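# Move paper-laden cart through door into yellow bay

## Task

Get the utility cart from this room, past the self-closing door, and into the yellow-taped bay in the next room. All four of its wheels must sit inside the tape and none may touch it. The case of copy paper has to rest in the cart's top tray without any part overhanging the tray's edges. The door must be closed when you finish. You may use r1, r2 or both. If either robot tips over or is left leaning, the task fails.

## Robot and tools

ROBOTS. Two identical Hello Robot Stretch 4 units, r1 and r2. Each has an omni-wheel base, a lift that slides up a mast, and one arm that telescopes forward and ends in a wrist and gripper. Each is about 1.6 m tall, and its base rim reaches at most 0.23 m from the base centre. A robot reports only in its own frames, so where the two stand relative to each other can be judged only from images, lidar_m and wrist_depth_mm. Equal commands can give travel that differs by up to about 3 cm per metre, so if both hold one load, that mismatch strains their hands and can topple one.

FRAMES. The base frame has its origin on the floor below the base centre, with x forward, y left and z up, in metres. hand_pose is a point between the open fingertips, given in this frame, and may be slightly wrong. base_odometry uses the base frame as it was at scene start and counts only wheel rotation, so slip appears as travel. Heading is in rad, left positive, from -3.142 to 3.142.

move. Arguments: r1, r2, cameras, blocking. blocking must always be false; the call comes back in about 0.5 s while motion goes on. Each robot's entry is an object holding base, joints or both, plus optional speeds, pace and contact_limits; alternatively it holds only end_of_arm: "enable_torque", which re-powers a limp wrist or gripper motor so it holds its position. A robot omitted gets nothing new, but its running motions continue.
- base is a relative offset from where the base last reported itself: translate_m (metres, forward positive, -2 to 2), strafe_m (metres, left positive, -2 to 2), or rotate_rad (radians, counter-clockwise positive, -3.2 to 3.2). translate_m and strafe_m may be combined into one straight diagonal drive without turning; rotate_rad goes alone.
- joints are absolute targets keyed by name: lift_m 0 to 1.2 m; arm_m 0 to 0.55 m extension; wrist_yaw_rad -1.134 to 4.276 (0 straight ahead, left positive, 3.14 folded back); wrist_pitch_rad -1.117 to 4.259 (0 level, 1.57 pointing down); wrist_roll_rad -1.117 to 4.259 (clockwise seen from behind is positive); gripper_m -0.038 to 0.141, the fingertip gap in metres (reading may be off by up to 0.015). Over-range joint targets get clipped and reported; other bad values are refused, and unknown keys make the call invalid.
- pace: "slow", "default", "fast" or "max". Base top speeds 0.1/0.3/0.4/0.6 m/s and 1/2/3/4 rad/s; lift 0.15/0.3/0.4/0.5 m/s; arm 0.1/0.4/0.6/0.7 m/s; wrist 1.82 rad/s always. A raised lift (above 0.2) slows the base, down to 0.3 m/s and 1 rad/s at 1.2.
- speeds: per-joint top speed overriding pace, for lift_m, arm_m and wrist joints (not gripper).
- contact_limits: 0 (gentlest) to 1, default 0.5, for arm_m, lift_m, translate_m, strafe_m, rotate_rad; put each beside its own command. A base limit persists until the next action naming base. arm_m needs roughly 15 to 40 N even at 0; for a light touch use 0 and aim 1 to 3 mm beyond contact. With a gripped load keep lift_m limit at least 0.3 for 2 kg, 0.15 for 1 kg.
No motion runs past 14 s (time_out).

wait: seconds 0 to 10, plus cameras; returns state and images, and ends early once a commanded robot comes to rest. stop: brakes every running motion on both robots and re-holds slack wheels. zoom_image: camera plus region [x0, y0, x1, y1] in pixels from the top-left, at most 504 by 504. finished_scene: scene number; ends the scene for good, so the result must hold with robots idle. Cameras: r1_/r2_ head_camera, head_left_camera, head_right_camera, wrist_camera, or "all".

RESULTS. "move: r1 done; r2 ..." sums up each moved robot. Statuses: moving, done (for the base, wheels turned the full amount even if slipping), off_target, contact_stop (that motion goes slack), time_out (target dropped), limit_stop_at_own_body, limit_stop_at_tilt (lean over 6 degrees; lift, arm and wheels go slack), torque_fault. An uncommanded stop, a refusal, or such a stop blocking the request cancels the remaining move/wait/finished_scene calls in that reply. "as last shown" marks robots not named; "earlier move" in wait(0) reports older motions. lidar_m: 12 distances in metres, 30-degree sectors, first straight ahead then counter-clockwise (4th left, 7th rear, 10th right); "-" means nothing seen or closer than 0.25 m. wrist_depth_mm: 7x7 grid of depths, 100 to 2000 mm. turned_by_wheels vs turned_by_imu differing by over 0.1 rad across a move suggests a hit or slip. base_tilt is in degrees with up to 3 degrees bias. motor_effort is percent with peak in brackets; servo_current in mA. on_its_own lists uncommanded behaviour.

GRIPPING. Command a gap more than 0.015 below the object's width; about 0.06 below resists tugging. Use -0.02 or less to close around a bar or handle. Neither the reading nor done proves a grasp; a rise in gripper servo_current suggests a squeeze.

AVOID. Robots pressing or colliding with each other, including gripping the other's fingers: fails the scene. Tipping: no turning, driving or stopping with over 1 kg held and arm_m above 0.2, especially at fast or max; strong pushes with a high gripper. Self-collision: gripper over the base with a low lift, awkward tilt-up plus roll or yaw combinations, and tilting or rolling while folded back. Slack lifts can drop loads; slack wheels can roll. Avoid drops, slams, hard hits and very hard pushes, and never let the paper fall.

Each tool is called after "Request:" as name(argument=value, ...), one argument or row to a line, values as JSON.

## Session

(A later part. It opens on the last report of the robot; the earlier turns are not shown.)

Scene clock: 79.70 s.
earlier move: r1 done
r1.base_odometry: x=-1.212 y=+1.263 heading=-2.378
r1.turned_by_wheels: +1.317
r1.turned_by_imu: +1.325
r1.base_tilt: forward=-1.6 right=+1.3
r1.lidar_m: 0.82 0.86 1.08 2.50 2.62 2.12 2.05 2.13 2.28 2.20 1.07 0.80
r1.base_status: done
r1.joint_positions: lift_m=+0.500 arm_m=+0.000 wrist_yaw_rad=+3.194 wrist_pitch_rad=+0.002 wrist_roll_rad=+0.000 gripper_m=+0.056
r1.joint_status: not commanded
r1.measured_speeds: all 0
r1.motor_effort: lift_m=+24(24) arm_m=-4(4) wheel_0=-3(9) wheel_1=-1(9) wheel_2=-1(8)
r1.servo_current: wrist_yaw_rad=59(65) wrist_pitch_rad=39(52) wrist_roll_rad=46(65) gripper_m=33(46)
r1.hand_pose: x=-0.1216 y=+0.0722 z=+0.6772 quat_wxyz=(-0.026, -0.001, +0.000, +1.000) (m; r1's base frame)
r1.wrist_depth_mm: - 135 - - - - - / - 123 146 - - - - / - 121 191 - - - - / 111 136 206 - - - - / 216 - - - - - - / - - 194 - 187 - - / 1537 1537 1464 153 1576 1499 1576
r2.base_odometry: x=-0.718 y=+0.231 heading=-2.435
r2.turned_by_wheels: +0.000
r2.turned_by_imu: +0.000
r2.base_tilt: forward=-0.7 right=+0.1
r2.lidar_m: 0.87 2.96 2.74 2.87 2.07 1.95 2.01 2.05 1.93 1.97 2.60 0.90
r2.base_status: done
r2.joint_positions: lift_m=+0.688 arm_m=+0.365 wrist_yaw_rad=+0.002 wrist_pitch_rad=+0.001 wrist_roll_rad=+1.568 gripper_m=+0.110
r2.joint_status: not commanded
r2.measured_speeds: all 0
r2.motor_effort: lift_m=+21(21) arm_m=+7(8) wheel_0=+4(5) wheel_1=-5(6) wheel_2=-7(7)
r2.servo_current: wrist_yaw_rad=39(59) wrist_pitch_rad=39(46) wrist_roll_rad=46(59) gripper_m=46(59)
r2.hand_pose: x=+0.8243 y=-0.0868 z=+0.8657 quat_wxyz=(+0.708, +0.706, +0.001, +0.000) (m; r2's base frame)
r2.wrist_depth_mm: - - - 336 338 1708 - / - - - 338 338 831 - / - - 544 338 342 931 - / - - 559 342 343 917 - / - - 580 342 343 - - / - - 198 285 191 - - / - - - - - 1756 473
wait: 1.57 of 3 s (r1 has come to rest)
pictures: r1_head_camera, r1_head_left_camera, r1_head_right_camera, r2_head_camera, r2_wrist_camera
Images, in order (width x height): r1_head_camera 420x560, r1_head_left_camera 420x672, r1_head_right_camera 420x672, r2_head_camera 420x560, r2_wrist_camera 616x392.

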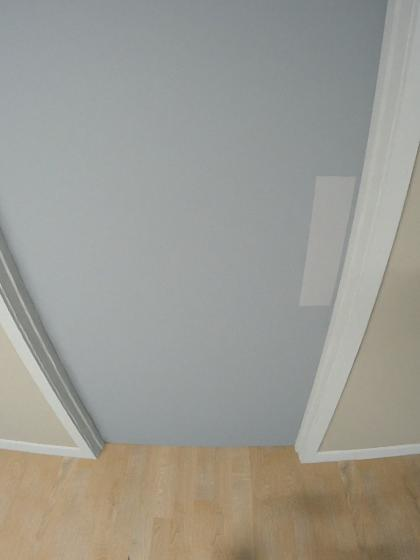

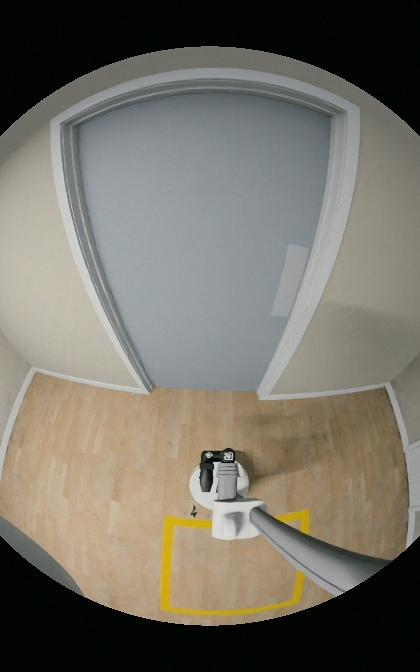

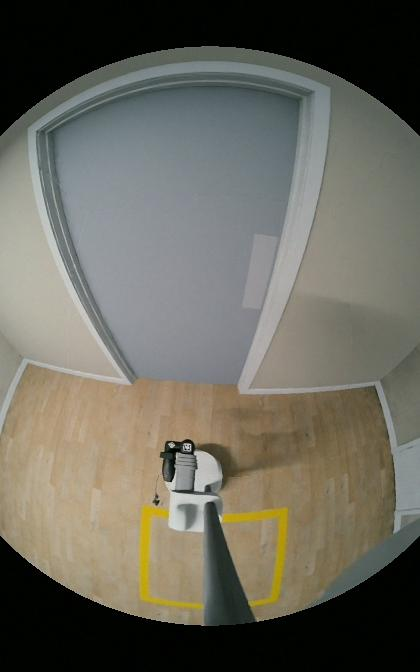

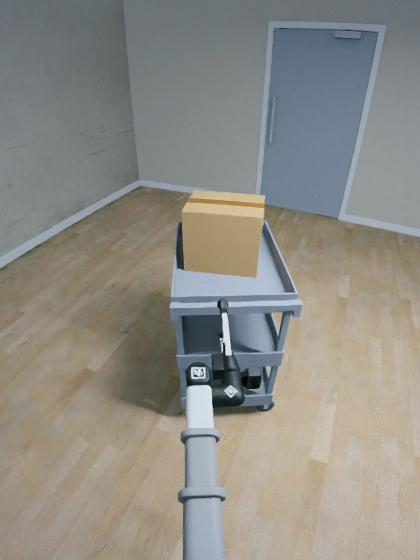

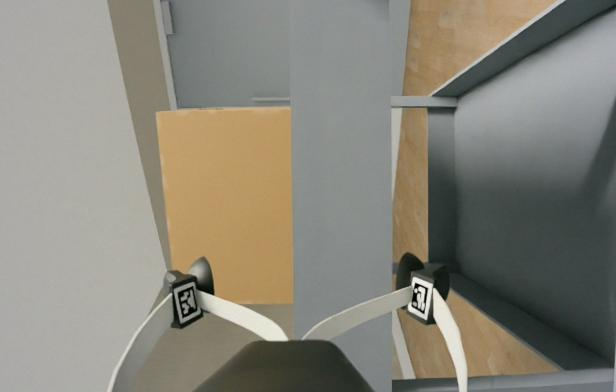

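Request:
move(
  blocking=false,
  r1={"base":{"translate_m":1.35},"pace":"slow","contact_limits":{"translate_m":0.8}},
  r2={"base":{"translate_m":0.165,"strafe_m":-0.03},"pace":"slow"},
  cameras=[],
)

Request:
wait(
  seconds=4,
  cameras=["r2_wrist_camera","r2_head_camera"],
)

Request:
move(
  blocking=false,
  r2={"base":{"translate_m":0.015},"pace":"slow"},
  cameras=[],
)

Request:
wait(
  seconds=1.5,
  cameras=[],
)

Request:
move(
  blocking=false,
  r2={"joints":{"gripper_m":-0.03}},
  cameras=[],
)

Request:
wait(
  seconds=3,
  cameras=[],
)

Request:
wait(
  seconds=6,
  cameras=["r1_head_camera","r1_head_left_camera","r2_head_camera","r2_wrist_camera"],
)

Scene clock: 96.07 s.
move: r1 moving; r2 moving
r1.base_odometry: x=-1.221 y=+1.254 heading=-2.377
r1.turned_by_wheels: +0.000
r1.turned_by_imu: +0.000
r1.base_tilt: forward=-1.6 right=+1.3
r1.lidar_m: 0.79 0.80 1.04 2.50 2.62 2.13 2.05 2.15 2.29 2.20 1.01 0.80
r1.base_status: translate_m moving
r1.joint_positions: lift_m=+0.500 arm_m=+0.000 wrist_yaw_rad=+3.194 wrist_pitch_rad=+0.002 wrist_roll_rad=+0.000 gripper_m=+0.056
r1.joint_status: not commanded
r1.measured_speeds: translate_m=+0.048 strafe_m=+0.000 rotate_rad=+0.000 lift_m=+0.000 arm_m=+0.000 wrist_yaw_rad=+0.000 wrist_pitch_rad=+0.000 wrist_roll_rad=+0.000
r1.motor_effort: lift_m=+24(24) arm_m=-4(4) wheel_0=+3(7) wheel_1=+3(6) wheel_2=-5(8)
r1.servo_current: wrist_yaw_rad=52(59) wrist_pitch_rad=39(46) wrist_roll_rad=59(65) gripper_m=46(46)
r1.contact_limits: translate_m 0.8
r1.hand_pose: x=-0.1216 y=+0.0722 z=+0.6772 quat_wxyz=(-0.026, -0.001, +0.000, +1.000) (m; r1's base frame)
r1.wrist_depth_mm: - 135 - - - - - / - 123 146 - - - - / - 121 191 - - - - / 110 136 206 - - - - / 216 - - - - - - / - - 194 - 186 - - / 1537 1576 1430 154 1576 1464 1576
r2.base_odometry: x=-0.729 y=+0.225 heading=-2.435
r2.turned_by_wheels: +0.000
r2.turned_by_imu: +0.001
r2.base_tilt: forward=-0.7 right=+0.1
r2.lidar_m: 0.85 3.00 2.75 2.85 2.07 1.97 2.02 2.05 1.94 2.01 2.59 0.88
r2.base_status: translate_m moving; strafe_m moving
r2.joint_positions: lift_m=+0.688 arm_m=+0.365 wrist_yaw_rad=+0.002 wrist_pitch_rad=+0.001 wrist_roll_rad=+1.568 gripper_m=+0.110
r2.joint_status: not commanded
r2.measured_speeds: translate_m=+0.048 strafe_m=-0.009 rotate_rad=+0.001 lift_m=+0.000 arm_m=+0.000 wrist_yaw_rad=+0.000 wrist_pitch_rad=+0.000 wrist_roll_rad=+0.000
r2.motor_effort: lift_m=+21(21) arm_m=+7(8) wheel_0=+6(10) wheel_1=+6(6) wheel_2=-9(10)
r2.servo_current: wrist_yaw_rad=46(59) wrist_pitch_rad=39(46) wrist_roll_rad=46(52) gripper_m=52(52)
r2.hand_pose: x=+0.8243 y=-0.0868 z=+0.8657 quat_wxyz=(+0.708, +0.706, +0.001, +0.000) (m; r2's base frame)
r2.wrist_depth_mm: - - - 325 325 1708 - / - - - 327 327 809 - / - - 530 329 327 917 - / - - 549 330 329 917 - / - - 564 330 330 - - / - - 198 273 190 - - / - - - - - 1708 508
pictures: none
No camera images: "cameras" was empty.

Scene clock: 98.50 s.
earlier move: r1 moving; r2 done
r1.base_odometry: x=-1.387 y=+1.094 heading=-2.377
r1.turned_by_wheels: +0.000
r1.turned_by_imu: +0.000
r1.base_tilt: forward=-1.6 right=+1.3
r1.lidar_m: 0.57 0.60 0.82 2.05 2.60 2.38 2.27 2.40 2.28 1.97 0.70 0.58
r1.base_status: translate_m moving
r1.joint_positions: lift_m=+0.500 arm_m=+0.000 wrist_yaw_rad=+3.194 wrist_pitch_rad=+0.002 wrist_roll_rad=+0.000 gripper_m=+0.056
r1.joint_status: not commanded
r1.measured_speeds: translate_m=+0.101 strafe_m=+0.000 rotate_rad=+0.001 lift_m=+0.000 arm_m=+0.000 wrist_yaw_rad=+0.000 wrist_pitch_rad=+0.000 wrist_roll_rad=+0.000
r1.motor_effort: lift_m=+24(24) arm_m=-4(4) wheel_0=+4(8) wheel_1=+2(6) wheel_2=-4(8)
r1.servo_current: wrist_yaw_rad=59(65) wrist_pitch_rad=39(52) wrist_roll_rad=39(78) gripper_m=39(46)
r1.contact_limits: translate_m 0.8
r1.hand_pose: x=-0.1216 y=+0.0722 z=+0.6772 quat_wxyz=(-0.026, -0.001, +0.000, +1.000) (m; r1's base frame)
r1.wrist_depth_mm: - 135 - - - - - / - 123 146 - - - - / - 121 192 - - - - / 110 135 206 - - - - / 216 - - - - - - / - - 194 - 188 - - / 1537 1499 1537 154 1576 1499 1618
r2.base_odometry: x=-0.862 y=+0.147 heading=-2.434
r2.turned_by_wheels: +0.000
r2.turned_by_imu: +0.001
r2.base_tilt: forward=-0.7 right=+0.1
r2.lidar_m: 0.76 2.97 2.72 2.83 2.24 2.11 2.17 2.10 1.99 2.05 2.65 0.81
r2.base_status: done
r2.joint_positions: lift_m=+0.688 arm_m=+0.365 wrist_yaw_rad=-0.003 wrist_pitch_rad=+0.001 wrist_roll_rad=+1.569 gripper_m=+0.110
r2.joint_status: not commanded
r2.measured_speeds: all 0
r2.motor_effort: lift_m=+21(21) arm_m=+8(8) wheel_0=+6(14) wheel_1=+6(10) wheel_2=-7(16)
r2.servo_current: wrist_yaw_rad=46(65) wrist_pitch_rad=33(46) wrist_roll_rad=52(59) gripper_m=46(59)
r2.hand_pose: x=+0.8238 y=-0.0882 z=+0.8656 quat_wxyz=(+0.708, +0.706, -0.001, -0.001) (m; r2's base frame)
r2.wrist_depth_mm: - - - 186 245 1661 504 / - - - 185 245 768 - / - 449 445 185 244 831 - / - - 459 184 244 842 - / - - 469 184 243 - - / - - 200 183 195 - - / - - - - 243 1756 488
wait: 2.43 of 4 s (r2 has come to rest)
pictures: r2_head_camera, r2_wrist_camera
Images, in order (width x height): r2_head_camera 420x560, r2_wrist_camera 616x392.

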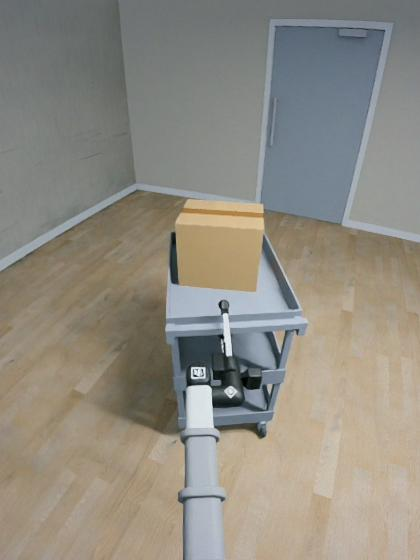

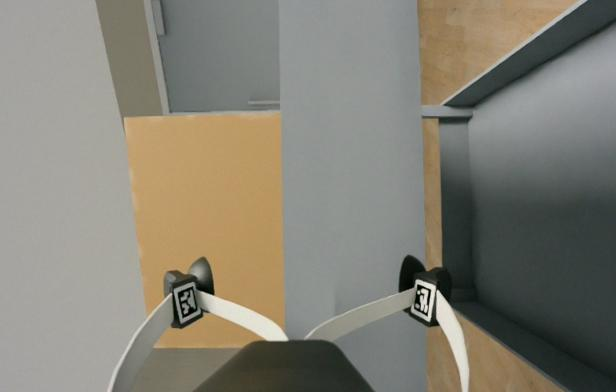

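Scene clock: 99.00 s.
earlier move: r1 moving
move: r2 moving
r1.base_odometry: x=-1.423 y=+1.060 heading=-2.377
r1.turned_by_wheels: +0.000
r1.turned_by_imu: +0.000
r1.base_tilt: forward=-1.6 right=+1.3
r1.lidar_m: 0.50 0.56 0.76 1.85 2.62 2.42 2.32 2.46 2.29 1.79 0.66 0.54
r1.base_status: translate_m moving
r1.joint_positions: lift_m=+0.500 arm_m=+0.000 wrist_yaw_rad=+3.194 wrist_pitch_rad=+0.002 wrist_roll_rad=+0.000 gripper_m=+0.056
r1.joint_status: not commanded
r1.measured_speeds: translate_m=+0.101 strafe_m=+0.000 rotate_rad=-0.004 lift_m=+0.000 arm_m=+0.000 wrist_yaw_rad=+0.000 wrist_pitch_rad=+0.000 wrist_roll_rad=+0.000
r1.motor_effort: lift_m=+23(24) arm_m=-4(4) wheel_0=+3(6) wheel_1=+3(6) wheel_2=-5(6)
r1.servo_current: wrist_yaw_rad=46(59) wrist_pitch_rad=39(46) wrist_roll_rad=52(65) gripper_m=39(46)
r1.contact_limits: translate_m 0.8
r1.hand_pose: x=-0.1216 y=+0.0722 z=+0.6772 quat_wxyz=(-0.026, -0.001, +0.000, +1.000) (m; r1's base frame)
r1.wrist_depth_mm: - 135 - - - - - / - 123 146 - - - - / - 121 191 - - - - / 110 136 207 - - - - / 216 - - - - - - / - - 193 - 187 - - / 1576 1499 1537 143 1576 1464 1618
r2.base_odometry: x=-0.871 y=+0.140 heading=-2.434
r2.turned_by_wheels: +0.001
r2.turned_by_imu: +0.001
r2.base_tilt: forward=-0.6 right=+0.1
r2.lidar_m: 0.77 2.91 2.73 2.79 2.28 2.12 2.19 2.09 1.98 2.00 2.67 0.82
r2.base_status: translate_m moving
r2.joint_positions: lift_m=+0.688 arm_m=+0.365 wrist_yaw_rad=-0.003 wrist_pitch_rad=+0.001 wrist_roll_rad=+1.569 gripper_m=+0.110
r2.joint_status: not commanded
r2.measured_speeds: translate_m=+0.029 strafe_m=+0.000 rotate_rad=+0.001 lift_m=+0.000 arm_m=+0.000 wrist_yaw_rad=+0.000 wrist_pitch_rad=+0.000 wrist_roll_rad=+0.000
r2.motor_effort: lift_m=+21(21) arm_m=+8(8) wheel_0=+5(11) wheel_1=+6(10) wheel_2=-10(15)
r2.servo_current: wrist_yaw_rad=46(52) wrist_pitch_rad=39(46) wrist_roll_rad=52(65) gripper_m=52(52)
r2.hand_pose: x=+0.8238 y=-0.0882 z=+0.8656 quat_wxyz=(+0.708, +0.706, -0.001, -0.001) (m; r2's base frame)
r2.wrist_depth_mm: - - - 184 244 1661 496 / - - - 183 244 1708 - / - 449 442 182 244 854 - / - 462 455 182 242 842 - / - - 469 182 241 842 - / - - 200 181 196 - - / - - - - 240 1708 488
pictures: none
No camera images: "cameras" was empty.

Scene clock: 99.53 s.
earlier move: r1 moving; r2 done
r1.base_odometry: x=-1.462 y=+1.023 heading=-2.377
r1.turned_by_wheels: +0.000
r1.turned_by_imu: +0.000
r1.base_tilt: forward=-1.6 right=+1.3
r1.lidar_m: 0.45 0.49 0.66 1.64 2.61 2.48 2.38 2.52 2.31 1.59 0.55 0.49
r1.base_status: translate_m moving
r1.joint_positions: lift_m=+0.500 arm_m=+0.000 wrist_yaw_rad=+3.194 wrist_pitch_rad=+0.002 wrist_roll_rad=+0.000 gripper_m=+0.056
r1.joint_status: not commanded
r1.measured_speeds: translate_m=+0.101 strafe_m=+0.000 rotate_rad=-0.002 lift_m=+0.000 arm_m=+0.000 wrist_yaw_rad=+0.000 wrist_pitch_rad=+0.000 wrist_roll_rad=+0.000
r1.motor_effort: lift_m=+24(24) arm_m=-4(4) wheel_0=+3(6) wheel_1=+3(6) wheel_2=-5(6)
r1.servo_current: wrist_yaw_rad=52(65) wrist_pitch_rad=39(52) wrist_roll_rad=46(65) gripper_m=46(46)
r1.contact_limits: translate_m 0.8
r1.hand_pose: x=-0.1216 y=+0.0722 z=+0.6772 quat_wxyz=(-0.026, -0.001, +0.000, +1.000) (m; r1's base frame)
r1.wrist_depth_mm: - 135 - - - - - / - 123 146 - - - - / - 121 191 - - - - / 110 136 206 - - - - / 217 - - - - - - / - - 193 - 187 - - / 1576 1537 1499 143 1618 1430 1618
r2.base_odometry: x=-0.874 y=+0.138 heading=-2.434
r2.turned_by_wheels: +0.000
r2.turned_by_imu: +0.000
r2.base_tilt: forward=-0.7 right=+0.0
r2.lidar_m: 0.77 2.92 2.72 2.81 2.27 2.14 2.21 2.11 1.98 2.06 2.69 0.80
r2.base_status: done
r2.joint_positions: lift_m=+0.688 arm_m=+0.365 wrist_yaw_rad=-0.003 wrist_pitch_rad=+0.001 wrist_roll_rad=+1.569 gripper_m=+0.110
r2.joint_status: not commanded
r2.measured_speeds: all 0
r2.motor_effort: lift_m=+21(21) arm_m=+7(8) wheel_0=+6(11) wheel_1=+4(10) wheel_2=-7(15)
r2.servo_current: wrist_yaw_rad=59(59) wrist_pitch_rad=39(46) wrist_roll_rad=59(65) gripper_m=52(52)
r2.hand_pose: x=+0.8238 y=-0.0882 z=+0.8656 quat_wxyz=(+0.708, +0.706, +0.000, -0.001) (m; r2's base frame)
r2.wrist_depth_mm: - - - 183 243 1661 504 / - - - 183 244 768 - / - 452 445 183 243 831 - / - - 459 184 244 854 - / - - 473 183 243 - - / - - 198 184 191 - - / - - - - 244 1618 488
wait: 0.53 of 1.5 s (r2 has come to rest)
pictures: none
No camera images: "cameras" was empty.

Scene clock: 100.03 s.
earlier move: r1 moving
move: r2 moving
r1.base_odometry: x=-1.498 y=+0.988 heading=-2.377
r1.turned_by_wheels: +0.000
r1.turned_by_imu: +0.000
r1.base_tilt: forward=-1.6 right=+1.3
r1.lidar_m: 0.42 0.44 0.62 1.43 2.64 2.54 2.42 2.58 2.27 1.40 0.49 0.42
r1.base_status: translate_m moving
r1.joint_positions: lift_m=+0.500 arm_m=+0.000 wrist_yaw_rad=+3.194 wrist_pitch_rad=+0.002 wrist_roll_rad=+0.000 gripper_m=+0.056
r1.joint_status: not commanded
r1.measured_speeds: translate_m=+0.101 strafe_m=+0.000 rotate_rad=-0.006 lift_m=+0.000 arm_m=+0.000 wrist_yaw_rad=+0.000 wrist_pitch_rad=+0.000 wrist_roll_rad=+0.000
r1.motor_effort: lift_m=+24(24) arm_m=-4(4) wheel_0=+4(8) wheel_1=+4(5) wheel_2=-4(5)
r1.servo_current: wrist_yaw_rad=33(59) wrist_pitch_rad=46(46) wrist_roll_rad=39(65) gripper_m=33(52)
r1.contact_limits: translate_m 0.8
r1.hand_pose: x=-0.1216 y=+0.0722 z=+0.6772 quat_wxyz=(-0.026, -0.001, +0.000, +1.000) (m; r1's base frame)
r1.wrist_depth_mm: - 135 - - - - - / - 123 146 - - - - / - 121 191 - - - - / 110 135 206 - - - - / 216 - - - - - - / - - 193 - 187 - - / 1576 1537 1576 153 1576 1499 1661
r2.base_odometry: x=-0.874 y=+0.138 heading=-2.434
r2.turned_by_wheels: +0.000
r2.turned_by_imu: +0.000
r2.base_tilt: forward=-0.7 right=+0.1
r2.lidar_m: 0.76 2.91 2.72 2.79 2.25 2.11 2.19 2.13 1.95 2.03 2.68 0.80
r2.base_status: not commanded
r2.joint_positions: lift_m=+0.688 arm_m=+0.365 wrist_yaw_rad=-0.003 wrist_pitch_rad=+0.001 wrist_roll_rad=+1.569 gripper_m=+0.094
r2.joint_status: gripper_m moving
r2.measured_speeds: all 0
r2.motor_effort: lift_m=+20(21) arm_m=+7(8) wheel_0=+6(7) wheel_1=+4(4) wheel_2=-7(7)
r2.servo_current: wrist_yaw_rad=52(59) wrist_pitch_rad=39(46) wrist_roll_rad=46(59) gripper_m=117(117)
r2.hand_pose: x=+0.8238 y=-0.0882 z=+0.8656 quat_wxyz=(+0.708, +0.706, +0.000, -0.001) (m; r2's base frame)
r2.wrist_depth_mm: - - - 185 245 1661 512 / - - - 185 246 1661 - / - - 445 185 244 854 - / - 466 459 185 246 854 - / - - 469 185 244 842 - / - - 195 184 193 - - / - - - - 244 1756 496
pictures: none
No camera images: "cameras" was empty.

Scene clock: 101.63 s.
earlier move: r1 moving; r2 done
r1.base_odometry: x=-1.614 y=+0.877 heading=-2.377
r1.turned_by_wheels: +0.000
r1.turned_by_imu: +0.000
r1.base_tilt: forward=-1.6 right=+1.3
r1.lidar_m: 0.25 0.27 0.35 0.79 2.61 2.71 2.60 2.73 2.31 0.75 0.37 0.27
r1.base_status: translate_m moving
r1.joint_positions: lift_m=+0.500 arm_m=+0.000 wrist_yaw_rad=+3.194 wrist_pitch_rad=+0.002 wrist_roll_rad=+0.000 gripper_m=+0.056
r1.joint_status: not commanded
r1.measured_speeds: translate_m=+0.102 strafe_m=+0.000 rotate_rad=-0.001 lift_m=+0.000 arm_m=+0.000 wrist_yaw_rad=+0.000 wrist_pitch_rad=+0.000 wrist_roll_rad=+0.000
r1.motor_effort: lift_m=+24(24) arm_m=-4(4) wheel_0=+3(8) wheel_1=+3(6) wheel_2=-5(5)
r1.servo_current: wrist_yaw_rad=46(59) wrist_pitch_rad=39(52) wrist_roll_rad=72(72) gripper_m=39(52)
r1.contact_limits: translate_m 0.8
r1.hand_pose: x=-0.1216 y=+0.0722 z=+0.6772 quat_wxyz=(-0.026, -0.001, +0.000, +1.000) (m; r1's base frame)
r1.wrist_depth_mm: - 135 - - - - - / - 123 146 - - - - / - 121 192 - - - - / 111 136 206 - - - - / 217 - - - - - - / - - 193 - 188 - - / 1537 1537 1537 153 1618 1499 1576
r2.base_odometry: x=-0.874 y=+0.138 heading=-2.434
r2.turned_by_wheels: +0.000
r2.turned_by_imu: +0.000
r2.base_tilt: forward=-0.6 right=+0.1
r2.lidar_m: 0.75 2.95 2.71 2.82 2.30 2.12 2.19 2.12 1.98 2.04 2.65 0.80
r2.base_status: not commanded
r2.joint_positions: lift_m=+0.688 arm_m=+0.365 wrist_yaw_rad=-0.001 wrist_pitch_rad=+0.003 wrist_roll_rad=+1.569 gripper_m=-0.028
r2.joint_status: all done
r2.measured_speeds: all 0
r2.motor_effort: lift_m=+20(21) arm_m=+4(8) wheel_0=+2(7) wheel_1=+1(4) wheel_2=-4(7)
r2.servo_current: wrist_yaw_rad=46(59) wrist_pitch_rad=33(52) wrist_roll_rad=39(59) gripper_m=124(312)
r2.hand_pose: x=+0.8241 y=-0.0878 z=+0.8651 quat_wxyz=(+0.708, +0.706, +0.001, -0.001) (m; r2's base frame)
r2.wrist_depth_mm: - - - 172 233 1661 521 / - - - 172 232 750 - / - 436 433 172 232 820 - / - 452 449 232 231 831 - / - 466 462 172 232 831 - / - - 186 172 179 - - / - - - - 232 1618 492
wait: 1.60 of 3 s (r2 has come to rest)
pictures: none
No camera images: "cameras" was empty.

Scene clock: 107.63 s.
earlier move: r1 moving
r1.base_odometry: x=-2.046 y=+0.462 heading=-2.377
r1.turned_by_wheels: +0.000
r1.turned_by_imu: +0.061
r1.base_tilt: forward=-1.6 right=+1.3
r1.lidar_m: 0.25 - 0.25 0.25 0.52 3.23 3.19 0.51 0.44 1.35 2.38 0.37
r1.base_status: translate_m moving
r1.joint_positions: lift_m=+0.500 arm_m=+0.000 wrist_yaw_rad=+3.205 wrist_pitch_rad=+0.002 wrist_roll_rad=+0.000 gripper_m=+0.056
r1.joint_status: not commanded
r1.measured_speeds: translate_m=+0.097 strafe_m=-0.001 rotate_rad=-0.005 lift_m=+0.000 arm_m=+0.000 wrist_yaw_rad=+0.000 wrist_pitch_rad=+0.000 wrist_roll_rad=+0.000
r1.motor_effort: lift_m=+22(24) arm_m=+8(8) wheel_0=+6(23) wheel_1=+11(18) wheel_2=-13(19)
r1.servo_current: wrist_yaw_rad=78(91) wrist_pitch_rad=39(52) wrist_roll_rad=46(72) gripper_m=39(52)
r1.contact_limits: translate_m 0.8
r1.hand_pose: x=-0.1228 y=+0.0689 z=+0.6773 quat_wxyz=(-0.032, -0.001, +0.000, +0.999) (m; r1's base frame)
r1.wrist_depth_mm: - 132 132 - - - - / - - 132 - - - - / - 112 132 - - - - / - 133 182 - - - - / 199 - - - - - - / 215 - 193 - 187 - - / 212 1499 1464 143 1464 1499 1661
r2.base_odometry: x=-0.874 y=+0.138 heading=-2.434
r2.turned_by_wheels: +0.000
r2.turned_by_imu: +0.001
r2.base_tilt: forward=-0.6 right=+0.1
r2.lidar_m: 0.73 2.93 2.73 2.80 2.23 2.11 2.17 2.14 1.97 2.02 2.68 0.81
r2.base_status: not commanded
r2.joint_positions: lift_m=+0.688 arm_m=+0.365 wrist_yaw_rad=-0.001 wrist_pitch_rad=+0.003 wrist_roll_rad=+1.569 gripper_m=-0.028
r2.joint_status: all done
r2.measured_speeds: all 0
r2.motor_effort: lift_m=+20(21) arm_m=+4(8) wheel_0=+2(7) wheel_1=+1(4) wheel_2=-4(7)
r2.servo_current: wrist_yaw_rad=46(65) wrist_pitch_rad=52(52) wrist_roll_rad=39(65) gripper_m=124(312)
r2.hand_pose: x=+0.8241 y=-0.0878 z=+0.8651 quat_wxyz=(+0.708, +0.706, +0.001, -0.001) (m; r2's base frame)
r2.wrist_depth_mm: - - - 172 231 1661 521 / - - - 172 232 759 - / - 433 433 172 232 831 - / - 452 449 232 232 831 - / - 469 459 172 231 831 - / - - 186 172 179 - - / - - - - 232 1576 488
wait: 6.00 s; no rest
pictures: r1_head_camera, r1_head_left_camera, r2_head_camera, r2_wrist_camera
Images, in order (width x height): r1_head_camera 420x560, r1_head_left_camera 420x672, r2_head_camera 420x560, r2_wrist_camera 616x392.

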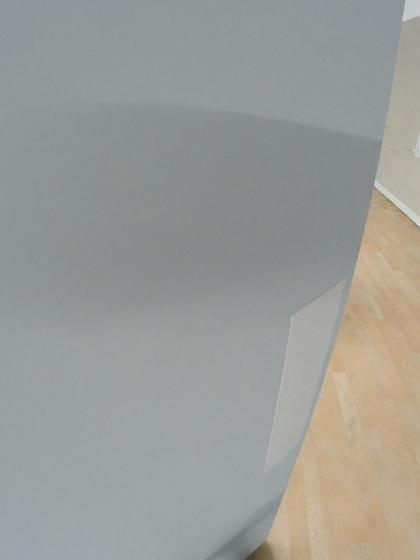

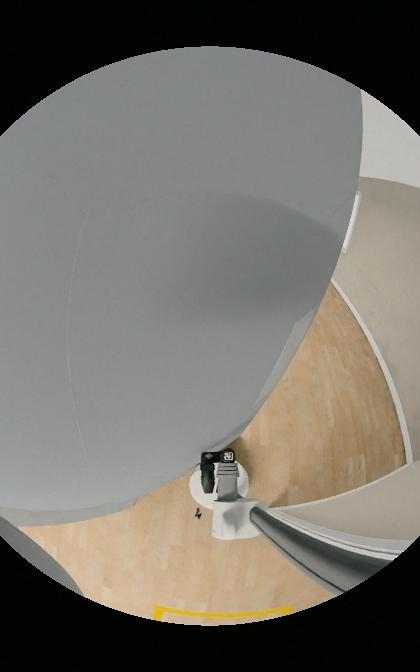

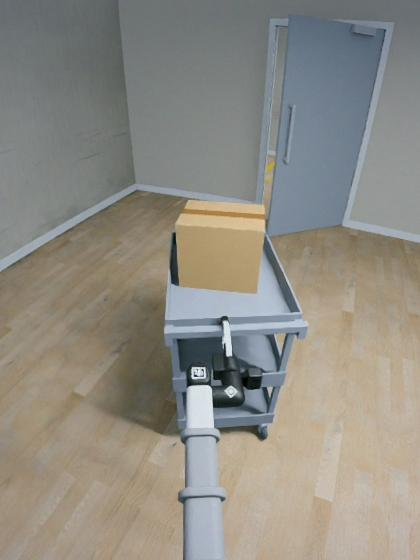

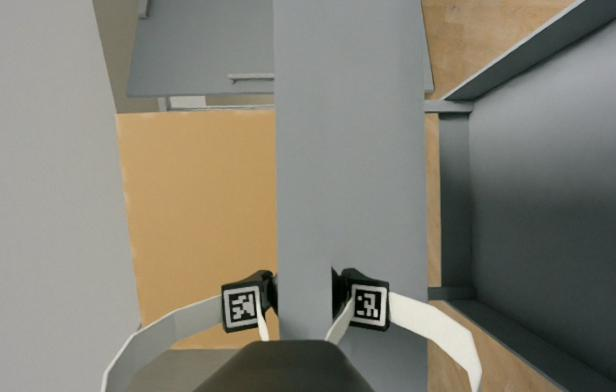

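Request:
move(
  blocking=false,
  r2={"base":{"strafe_m":0.35,"translate_m":0.05},"pace":"slow","contact_limits":{"strafe_m":0.6}},
  cameras=[],
)

Request:
wait(
  seconds=2.4,
  cameras=["r1_head_left_camera","r1_head_camera"],
)

Scene clock: 111.07 s.
earlier move: r1 time_out
move: r2 moving
r1.base_odometry: x=-2.186 y=+0.329 heading=-2.376
r1.turned_by_wheels: +0.001
r1.turned_by_imu: +0.001
r1.base_tilt: forward=-1.6 right=+1.3
r1.lidar_m: 0.25 0.25 - 0.25 0.35 3.44 3.37 0.60 0.65 2.27 2.39 3.47
r1.base_status: translate_m time_out (by the wheels' count: +1.350 of +1.350)
r1.joint_positions: lift_m=+0.500 arm_m=+0.000 wrist_yaw_rad=+3.196 wrist_pitch_rad=+0.002 wrist_roll_rad=+0.000 gripper_m=+0.056
r1.joint_status: not commanded
r1.measured_speeds: all 0
r1.motor_effort: lift_m=+23(23) arm_m=+5(5) wheel_0=+0(1) wheel_1=+5(5) wheel_2=-4(4)
r1.servo_current: wrist_yaw_rad=39(65) wrist_pitch_rad=46(46) wrist_roll_rad=46(72) gripper_m=39(46)
r1.contact_limits: translate_m 0.8
r1.hand_pose: x=-0.1219 y=+0.0715 z=+0.6773 quat_wxyz=(-0.027, -0.001, +0.000, +1.000) (m; r1's base frame)
r1.wrist_depth_mm: - 133 133 - - - - / - 111 133 - - - - / - 114 138 - - - - / - 134 185 - - - - / 206 - - - - - - / 220 - 194 - 188 - - / 218 715 1537 153 1618 1464 1618
r2.base_odometry: x=-0.867 y=+0.126 heading=-2.436
r2.turned_by_wheels: -0.002
r2.turned_by_imu: -0.002
r2.base_tilt: forward=-0.7 right=+0.1
r2.lidar_m: 0.74 2.92 2.70 2.78 2.27 2.12 2.17 2.12 2.00 2.05 2.67 0.77
r2.base_status: translate_m moving; strafe_m moving
r2.joint_positions: lift_m=+0.688 arm_m=+0.365 wrist_yaw_rad=-0.003 wrist_pitch_rad=+0.003 wrist_roll_rad=+1.569 gripper_m=-0.028
r2.joint_status: not commanded
r2.measured_speeds: translate_m=+0.008 strafe_m=+0.053 rotate_rad=-0.002 lift_m=+0.000 arm_m=+0.000 wrist_yaw_rad=-0.013 wrist_pitch_rad=+0.000 wrist_roll_rad=+0.000
r2.motor_effort: lift_m=+20(21) arm_m=+4(4) wheel_0=-17(18) wheel_1=+4(6) wheel_2=-9(11)
r2.servo_current: wrist_yaw_rad=46(52) wrist_pitch_rad=46(46) wrist_roll_rad=52(52) gripper_m=117(124)
r2.contact_limits: strafe_m 0.6
r2.hand_pose: x=+0.8240 y=-0.0882 z=+0.8651 quat_wxyz=(+0.708, +0.706, +0.000, -0.002) (m; r2's base frame)
r2.wrist_depth_mm: - - - 174 234 1661 500 / - - - 173 235 750 - / - 436 436 173 233 831 - / - 452 449 233 233 831 - / - 466 462 172 232 - - / - - 187 171 179 - - / - - - - 231 1618 -
pictures: none
No camera images: "cameras" was empty.

not run: a stop that you did not command came earlier in this reply.

Request:
wait(
  seconds=3,
  cameras=["r1_head_left_camera"],
)

Request:
move(
  blocking=false,
  r1={"base":{"strafe_m":0.4},"pace":"slow","contact_limits":{"strafe_m":0.9}},
  r2={"base":{"rotate_rad":-0.3},"pace":"slow","contact_limits":{"rotate_rad":0.6}},
  cameras=[],
)

Request:
wait(
  seconds=3,
  cameras=["r2_head_camera"],
)

Request:
wait(
  seconds=3,
  cameras=["r2_head_camera","r1_head_left_camera","r1_head_right_camera"],
)

Scene clock: 117.47 s.
earlier move: r2 done
r1.base_odometry: x=-2.186 y=+0.329 heading=-2.376
r1.turned_by_wheels: +0.000
r1.turned_by_imu: +0.000
r1.base_tilt: forward=-1.6 right=+1.3
r1.lidar_m: 0.25 0.25 - 0.25 0.35 3.44 3.40 0.59 0.67 2.27 2.39 3.46
r1.base_status: translate_m time_out (by the wheels' count: +1.350 of +1.350)
r1.joint_positions: lift_m=+0.500 arm_m=+0.000 wrist_yaw_rad=+3.196 wrist_pitch_rad=+0.002 wrist_roll_rad=+0.000 gripper_m=+0.056
r1.joint_status: not commanded
r1.measured_speeds: all 0
r1.motor_effort: lift_m=+22(23) arm_m=+5(5) wheel_0=+0(1) wheel_1=+5(6) wheel_2=-4(4)
r1.servo_current: wrist_yaw_rad=39(78) wrist_pitch_rad=46(52) wrist_roll_rad=72(72) gripper_m=39(46)
r1.contact_limits: translate_m 0.8
r1.hand_pose: x=-0.1219 y=+0.0715 z=+0.6773 quat_wxyz=(-0.027, -0.001, +0.000, +1.000) (m; r1's base frame)
r1.wrist_depth_mm: - 133 132 - - - - / - 111 133 - - - - / - 114 138 - - - - / - 134 185 - - - - / 206 - - - - - - / 220 - 194 - 187 - - / 218 715 1537 153 1661 1464 1576
r2.base_odometry: x=-0.685 y=-0.161 heading=-2.435
r2.turned_by_wheels: +0.001
r2.turned_by_imu: -0.001
r2.base_tilt: forward=-0.6 right=+0.0
r2.lidar_m: 0.75 2.59 2.37 2.45 2.16 2.01 2.07 2.50 2.29 2.39 3.10 0.71
r2.base_status: done
r2.joint_positions: lift_m=+0.688 arm_m=+0.365 wrist_yaw_rad=-0.003 wrist_pitch_rad=+0.003 wrist_roll_rad=+1.569 gripper_m=-0.029
r2.joint_status: not commanded
r2.measured_speeds: all 0
r2.motor_effort: lift_m=+21(21) arm_m=+4(4) wheel_0=-8(18) wheel_1=+1(7) wheel_2=-6(12)
r2.servo_current: wrist_yaw_rad=33(65) wrist_pitch_rad=39(46) wrist_roll_rad=59(59) gripper_m=117(124)
r2.contact_limits: strafe_m 0.6
r2.hand_pose: x=+0.8240 y=-0.0884 z=+0.8651 quat_wxyz=(+0.708, +0.706, +0.000, -0.002) (m; r2's base frame)
r2.wrist_depth_mm: - 347 345 105 160 - - / - 382 384 115 173 - - / - 439 433 120 187 - - / - - 488 132 202 - - / - - - 145 219 1576 508 / - - 186 160 178 1464 1182 / - - - - 309 320 1060
wait: 0.00 of 3 s (r2 has come to rest)
pictures: r1_head_left_camera
Images, in order (width x height): r1_head_left_camera 420x672.

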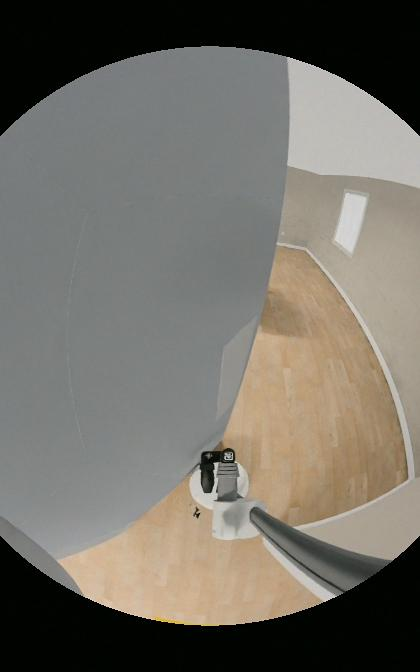

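Scene clock: 117.97 s.
move: r1 moving; r2 moving
r1.base_odometry: x=-2.176 y=+0.318 heading=-2.377
r1.turned_by_wheels: +0.000
r1.turned_by_imu: +0.000
r1.base_tilt: forward=-1.6 right=+1.3
r1.lidar_m: 0.27 0.25 - 0.25 0.35 3.45 3.40 0.59 0.68 2.27 2.41 3.45
r1.base_status: strafe_m moving
r1.joint_positions: lift_m=+0.500 arm_m=+0.000 wrist_yaw_rad=+3.196 wrist_pitch_rad=+0.002 wrist_roll_rad=+0.000 gripper_m=+0.056
r1.joint_status: not commanded
r1.measured_speeds: translate_m=-0.001 strafe_m=+0.057 rotate_rad=+0.003 lift_m=+0.000 arm_m=+0.000 wrist_yaw_rad=+0.000 wrist_pitch_rad=+0.000 wrist_roll_rad=+0.000
r1.motor_effort: lift_m=+22(22) arm_m=+4(5) wheel_0=-14(15) wheel_1=+14(16) wheel_2=-4(6)
r1.servo_current: wrist_yaw_rad=52(59) wrist_pitch_rad=39(46) wrist_roll_rad=39(72) gripper_m=46(46)
r1.contact_limits: strafe_m 0.9
r1.hand_pose: x=-0.1219 y=+0.0715 z=+0.6773 quat_wxyz=(-0.027, -0.001, +0.000, +1.000) (m; r1's base frame)
r1.wrist_depth_mm: - 133 133 - - - - / - 116 133 - - - - / - 114 138 - - - - / - 134 185 - - - - / 205 - - - - - - / 219 - 195 - 187 - - / 217 1464 1537 153 1576 1499 1661
r2.base_odometry: x=-0.685 y=-0.161 heading=-2.557
r2.turned_by_wheels: -0.121
r2.turned_by_imu: -0.116
r2.base_tilt: forward=-0.7 right=+0.1
r2.lidar_m: 0.74 2.71 2.39 2.42 2.25 2.02 2.04 2.49 2.32 2.35 2.81 0.74
r2.base_status: rotate_rad moving
r2.joint_positions: lift_m=+0.688 arm_m=+0.365 wrist_yaw_rad=+0.013 wrist_pitch_rad=+0.003 wrist_roll_rad=+1.569 gripper_m=-0.029
r2.joint_status: not commanded
r2.measured_speeds: translate_m=+0.000 strafe_m=-0.001 rotate_rad=-0.505 lift_m=+0.000 arm_m=-0.001 wrist_yaw_rad=+0.000 wrist_pitch_rad=+0.000 wrist_roll_rad=+0.000
r2.motor_effort: lift_m=+21(21) arm_m=+7(7) wheel_0=+25(27) wheel_1=+18(18) wheel_2=+17(17)
r2.servo_current: wrist_yaw_rad=98(98) wrist_pitch_rad=46(52) wrist_roll_rad=39(59) gripper_m=91(117)
r2.contact_limits: rotate_rad 0.6
r2.hand_pose: x=+0.8252 y=-0.0838 z=+0.8651 quat_wxyz=(+0.708, +0.706, +0.006, +0.003) (m; r2's base frame)
r2.wrist_depth_mm: - 355 355 114 169 - - / - 375 377 121 178 - - / - 413 413 128 190 - - / - 480 462 137 202 - - / - - 512 147 217 1708 - / - - 201 158 179 1618 488 / - - - - - 1708 1182
pictures: none
No camera images: "cameras" was empty.

Scene clock: 118.87 s.
earlier move: r1 moving; r2 done
r1.base_odometry: x=-2.119 y=+0.259 heading=-2.377
r1.turned_by_wheels: +0.000
r1.turned_by_imu: +0.000
r1.base_tilt: forward=-1.6 right=+1.3
r1.lidar_m: 0.28 0.25 - 0.25 0.31 3.41 3.38 0.65 0.64 2.30 2.50 3.59
r1.base_status: strafe_m moving
r1.joint_positions: lift_m=+0.500 arm_m=+0.000 wrist_yaw_rad=+3.196 wrist_pitch_rad=+0.002 wrist_roll_rad=+0.000 gripper_m=+0.056
r1.joint_status: not commanded
r1.measured_speeds: translate_m=+0.001 strafe_m=+0.102 rotate_rad=-0.003 lift_m=+0.000 arm_m=+0.000 wrist_yaw_rad=+0.000 wrist_pitch_rad=+0.000 wrist_roll_rad=+0.000
r1.motor_effort: lift_m=+22(23) arm_m=+4(5) wheel_0=-13(18) wheel_1=+11(16) wheel_2=-5(7)
r1.servo_current: wrist_yaw_rad=52(72) wrist_pitch_rad=52(52) wrist_roll_rad=52(72) gripper_m=33(46)
r1.contact_limits: strafe_m 0.9
r1.hand_pose: x=-0.1219 y=+0.0715 z=+0.6773 quat_wxyz=(-0.027, -0.001, +0.000, +1.000) (m; r1's base frame)
r1.wrist_depth_mm: - 133 132 - - - - / - 111 133 - - - - / - 114 138 - - - - / - 134 185 - - - - / 204 - - - - - - / 213 - 193 - 187 - - / 218 1537 1499 153 1576 1464 1618
r2.base_odometry: x=-0.685 y=-0.161 heading=-2.734
r2.turned_by_wheels: -0.177
r2.turned_by_imu: -0.172
r2.base_tilt: forward=-0.7 right=+0.1
r2.lidar_m: 0.74 3.00 2.45 2.38 2.54 2.03 2.02 2.24 2.34 2.31 2.57 0.81
r2.base_status: done
r2.joint_positions: lift_m=+0.688 arm_m=+0.365 wrist_yaw_rad=+0.008 wrist_pitch_rad=+0.003 wrist_roll_rad=+1.569 gripper_m=-0.029
r2.joint_status: not commanded
r2.measured_speeds: all 0
r2.motor_effort: lift_m=+20(21) arm_m=-4(7) wheel_0=+7(27) wheel_1=+4(18) wheel_2=+7(18)
r2.servo_current: wrist_yaw_rad=59(98) wrist_pitch_rad=39(52) wrist_roll_rad=59(59) gripper_m=91(117)
r2.contact_limits: rotate_rad 0.6
r2.hand_pose: x=+0.8250 y=-0.0851 z=+0.8651 quat_wxyz=(+0.708, +0.706, +0.004, +0.002) (m; r2's base frame)
r2.wrist_depth_mm: - - - 183 247 1618 1160 / - - - 181 241 1708 517 / - - - 178 238 809 - / - 439 442 235 236 842 - / - 449 445 174 234 831 - / - 459 185 171 179 - - / - - 469 - 229 - -
wait: 0.90 of 3 s (r2 has come to rest)
pictures: r2_head_camera
Images, in order (width x height): r2_head_camera 420x560.

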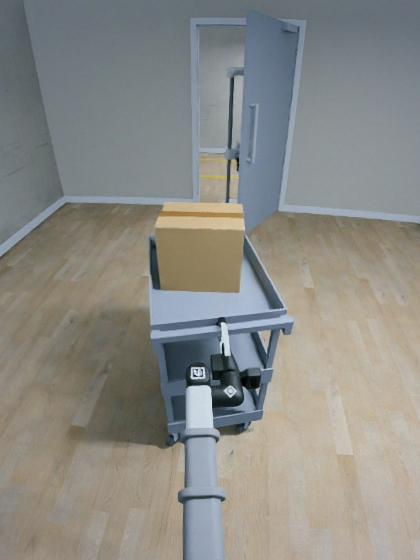

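Scene clock: 121.87 s.
earlier move: r1 moving
r1.base_odometry: x=-1.918 y=+0.049 heading=-2.377
r1.turned_by_wheels: +0.000
r1.turned_by_imu: +0.000
r1.base_tilt: forward=-1.6 right=+1.3
r1.lidar_m: 1.92 0.26 0.25 - 0.25 0.30 3.37 3.51 0.87 2.23 2.83 1.96
r1.base_status: strafe_m moving
r1.joint_positions: lift_m=+0.500 arm_m=+0.000 wrist_yaw_rad=+3.196 wrist_pitch_rad=+0.002 wrist_roll_rad=+0.000 gripper_m=+0.056
r1.joint_status: not commanded
r1.measured_speeds: translate_m=+0.001 strafe_m=+0.054 rotate_rad=-0.003 lift_m=+0.000 arm_m=+0.000 wrist_yaw_rad=+0.000 wrist_pitch_rad=+0.000 wrist_roll_rad=+0.000
r1.motor_effort: lift_m=+22(23) arm_m=+4(5) wheel_0=-19(23) wheel_1=+10(16) wheel_2=-3(7)
r1.servo_current: wrist_yaw_rad=46(72) wrist_pitch_rad=46(52) wrist_roll_rad=65(72) gripper_m=46(52)
r1.contact_limits: strafe_m 0.9
r1.hand_pose: x=-0.1219 y=+0.0715 z=+0.6773 quat_wxyz=(-0.027, -0.001, +0.000, +1.000) (m; r1's base frame)
r1.wrist_depth_mm: - 132 132 - - 334 208 / - 111 133 - - 310 212 / - 114 138 - - 317 213 / - 134 186 - - 317 215 / 206 - - - - 322 216 / 213 - 193 - 187 322 216 / 216 1537 1618 143 1661 270 216
r2.base_odometry: x=-0.685 y=-0.161 heading=-2.734
r2.turned_by_wheels: +0.000
r2.turned_by_imu: +0.000
r2.base_tilt: forward=-0.6 right=+0.0
r2.lidar_m: 0.75 3.04 2.45 2.38 2.51 2.04 2.03 2.23 2.31 2.32 2.58 0.82
r2.base_status: done
r2.joint_positions: lift_m=+0.688 arm_m=+0.365 wrist_yaw_rad=+0.008 wrist_pitch_rad=+0.003 wrist_roll_rad=+1.569 gripper_m=-0.029
r2.joint_status: not commanded
r2.measured_speeds: all 0
r2.motor_effort: lift_m=+20(21) arm_m=-3(7) wheel_0=+7(27) wheel_1=+4(18) wheel_2=+7(18)
r2.servo_current: wrist_yaw_rad=52(98) wrist_pitch_rad=39(52) wrist_roll_rad=46(59) gripper_m=91(117)
r2.contact_limits: rotate_rad 0.6
r2.hand_pose: x=+0.8250 y=-0.0851 z=+0.8651 quat_wxyz=(+0.708, +0.706, +0.004, +0.002) (m; r2's base frame)
r2.wrist_depth_mm: - - - 183 245 1618 1160 / - - - 180 242 1661 521 / - - - 178 240 809 - / - 442 436 235 236 831 - / - 449 449 174 234 820 - / - 462 184 171 179 - - / - - 466 - 228 - -
wait: 3.00 s; no rest
pictures: r1_head_left_camera, r1_head_right_camera, r2_head_camera
Images, in order (width x height): r1_head_left_camera 420x672, r1_head_right_camera 420x672, r2_head_camera 420x560.

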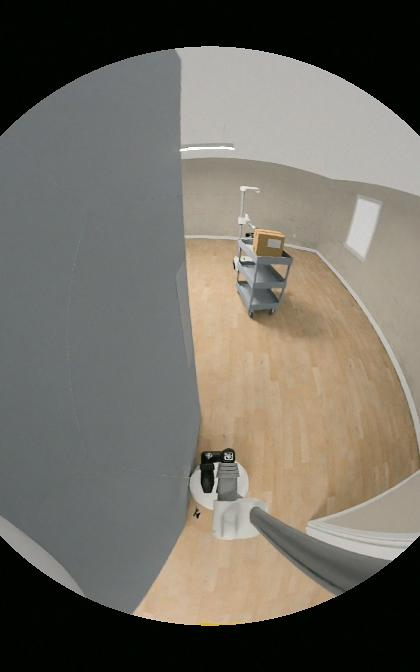

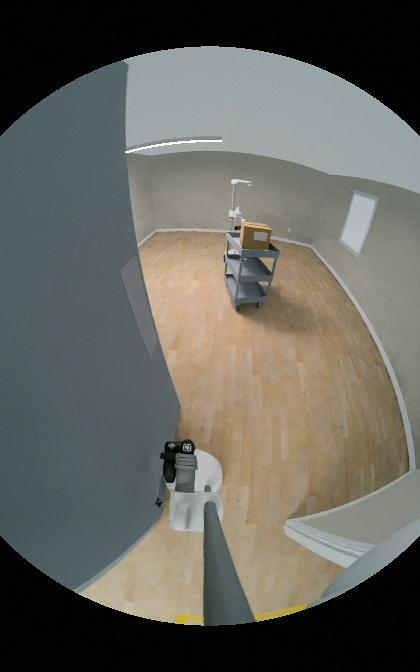

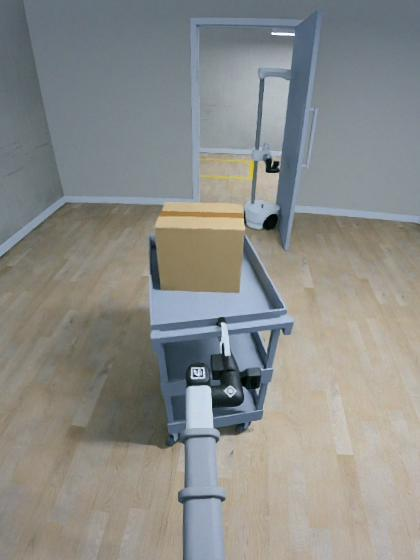

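Request:
move(
  blocking=false,
  cameras=["r2_head_camera","r1_head_left_camera"],
)

Request:
zoom_image(
  camera="r2_head_camera",
  region=[110, 130, 350, 330],
)

Scene clock: 145.23 s.
earlier move: r1 done
r1.base_odometry: x=-1.910 y=+0.040 heading=-2.377
r1.turned_by_wheels: +0.000
r1.turned_by_imu: +0.000
r1.base_tilt: forward=-1.6 right=+1.3
r1.lidar_m: 1.89 0.27 0.25 - 0.25 0.28 3.35 3.52 0.91 2.22 2.82 1.98
r1.base_status: done
r1.joint_positions: lift_m=+0.500 arm_m=+0.000 wrist_yaw_rad=+3.196 wrist_pitch_rad=+0.002 wrist_roll_rad=+0.000 gripper_m=+0.056
r1.joint_status: not commanded
r1.measured_speeds: all 0
r1.motor_effort: lift_m=+22(23) arm_m=+4(5) wheel_0=-13(23) wheel_1=+6(16) wheel_2=-1(7)
r1.servo_current: wrist_yaw_rad=39(72) wrist_pitch_rad=46(52) wrist_roll_rad=52(72) gripper_m=39(52)
r1.contact_limits: strafe_m 0.9
r1.hand_pose: x=-0.1219 y=+0.0715 z=+0.6773 quat_wxyz=(-0.027, -0.001, +0.000, +1.000) (m; r1's base frame)
r1.wrist_depth_mm: - 133 133 - - 314 202 / - 112 132 - - 293 205 / - 114 138 - - 297 206 / - 134 185 - - 300 207 / 205 - - - - 301 208 / 213 - 193 - 187 303 208 / 217 1618 1537 143 1618 237 208
r2.base_odometry: x=-0.685 y=-0.161 heading=-2.734
r2.turned_by_wheels: +0.000
r2.turned_by_imu: +0.000
r2.base_tilt: forward=-0.6 right=+0.1
r2.lidar_m: 0.74 2.97 2.46 2.38 2.51 2.04 2.02 2.22 2.36 2.32 2.55 0.84
r2.base_status: done
r2.joint_positions: lift_m=+0.688 arm_m=+0.365 wrist_yaw_rad=+0.008 wrist_pitch_rad=+0.003 wrist_roll_rad=+1.569 gripper_m=-0.029
r2.joint_status: not commanded
r2.measured_speeds: all 0
r2.motor_effort: lift_m=+20(21) arm_m=-3(7) wheel_0=+7(27) wheel_1=+4(18) wheel_2=+8(18)
r2.servo_current: wrist_yaw_rad=59(98) wrist_pitch_rad=39(52) wrist_roll_rad=39(59) gripper_m=91(117)
r2.contact_limits: rotate_rad 0.6
r2.hand_pose: x=+0.8250 y=-0.0851 z=+0.8651 quat_wxyz=(+0.708, +0.706, +0.004, +0.002) (m; r2's base frame)
r2.wrist_depth_mm: - - - 183 246 1708 1138 / - - - 181 241 1661 521 / - - - 178 239 809 - / - 442 442 234 236 842 - / - 449 452 175 233 820 - / - 459 185 172 179 - - / - - 466 - 228 - -
pictures: r1_head_left_camera, r2_head_camera
Images, in order (width x height): r1_head_left_camera 420x672, r2_head_camera 420x560.

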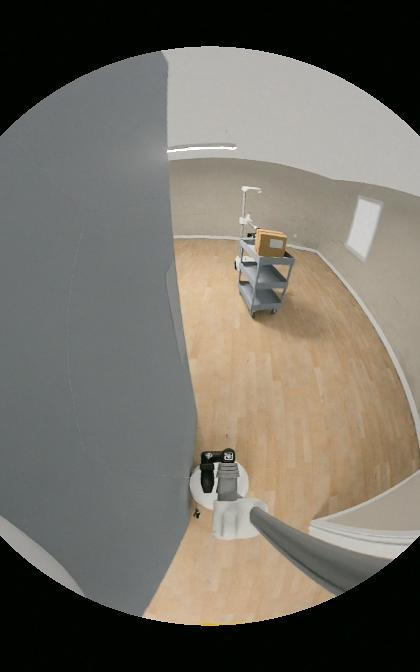

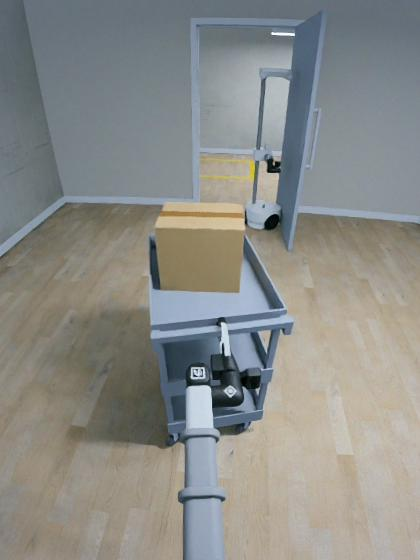

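Scaled by 2.100 from the camera's 420x560 image, which has a finer 1200x1600 frame.

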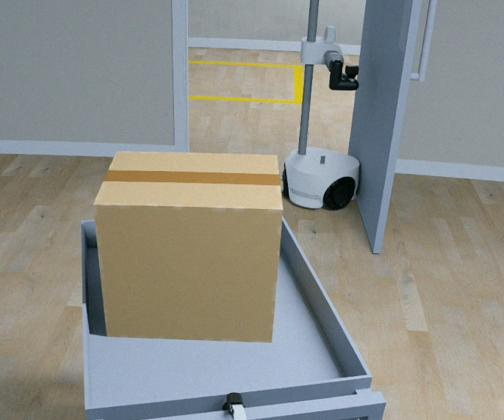

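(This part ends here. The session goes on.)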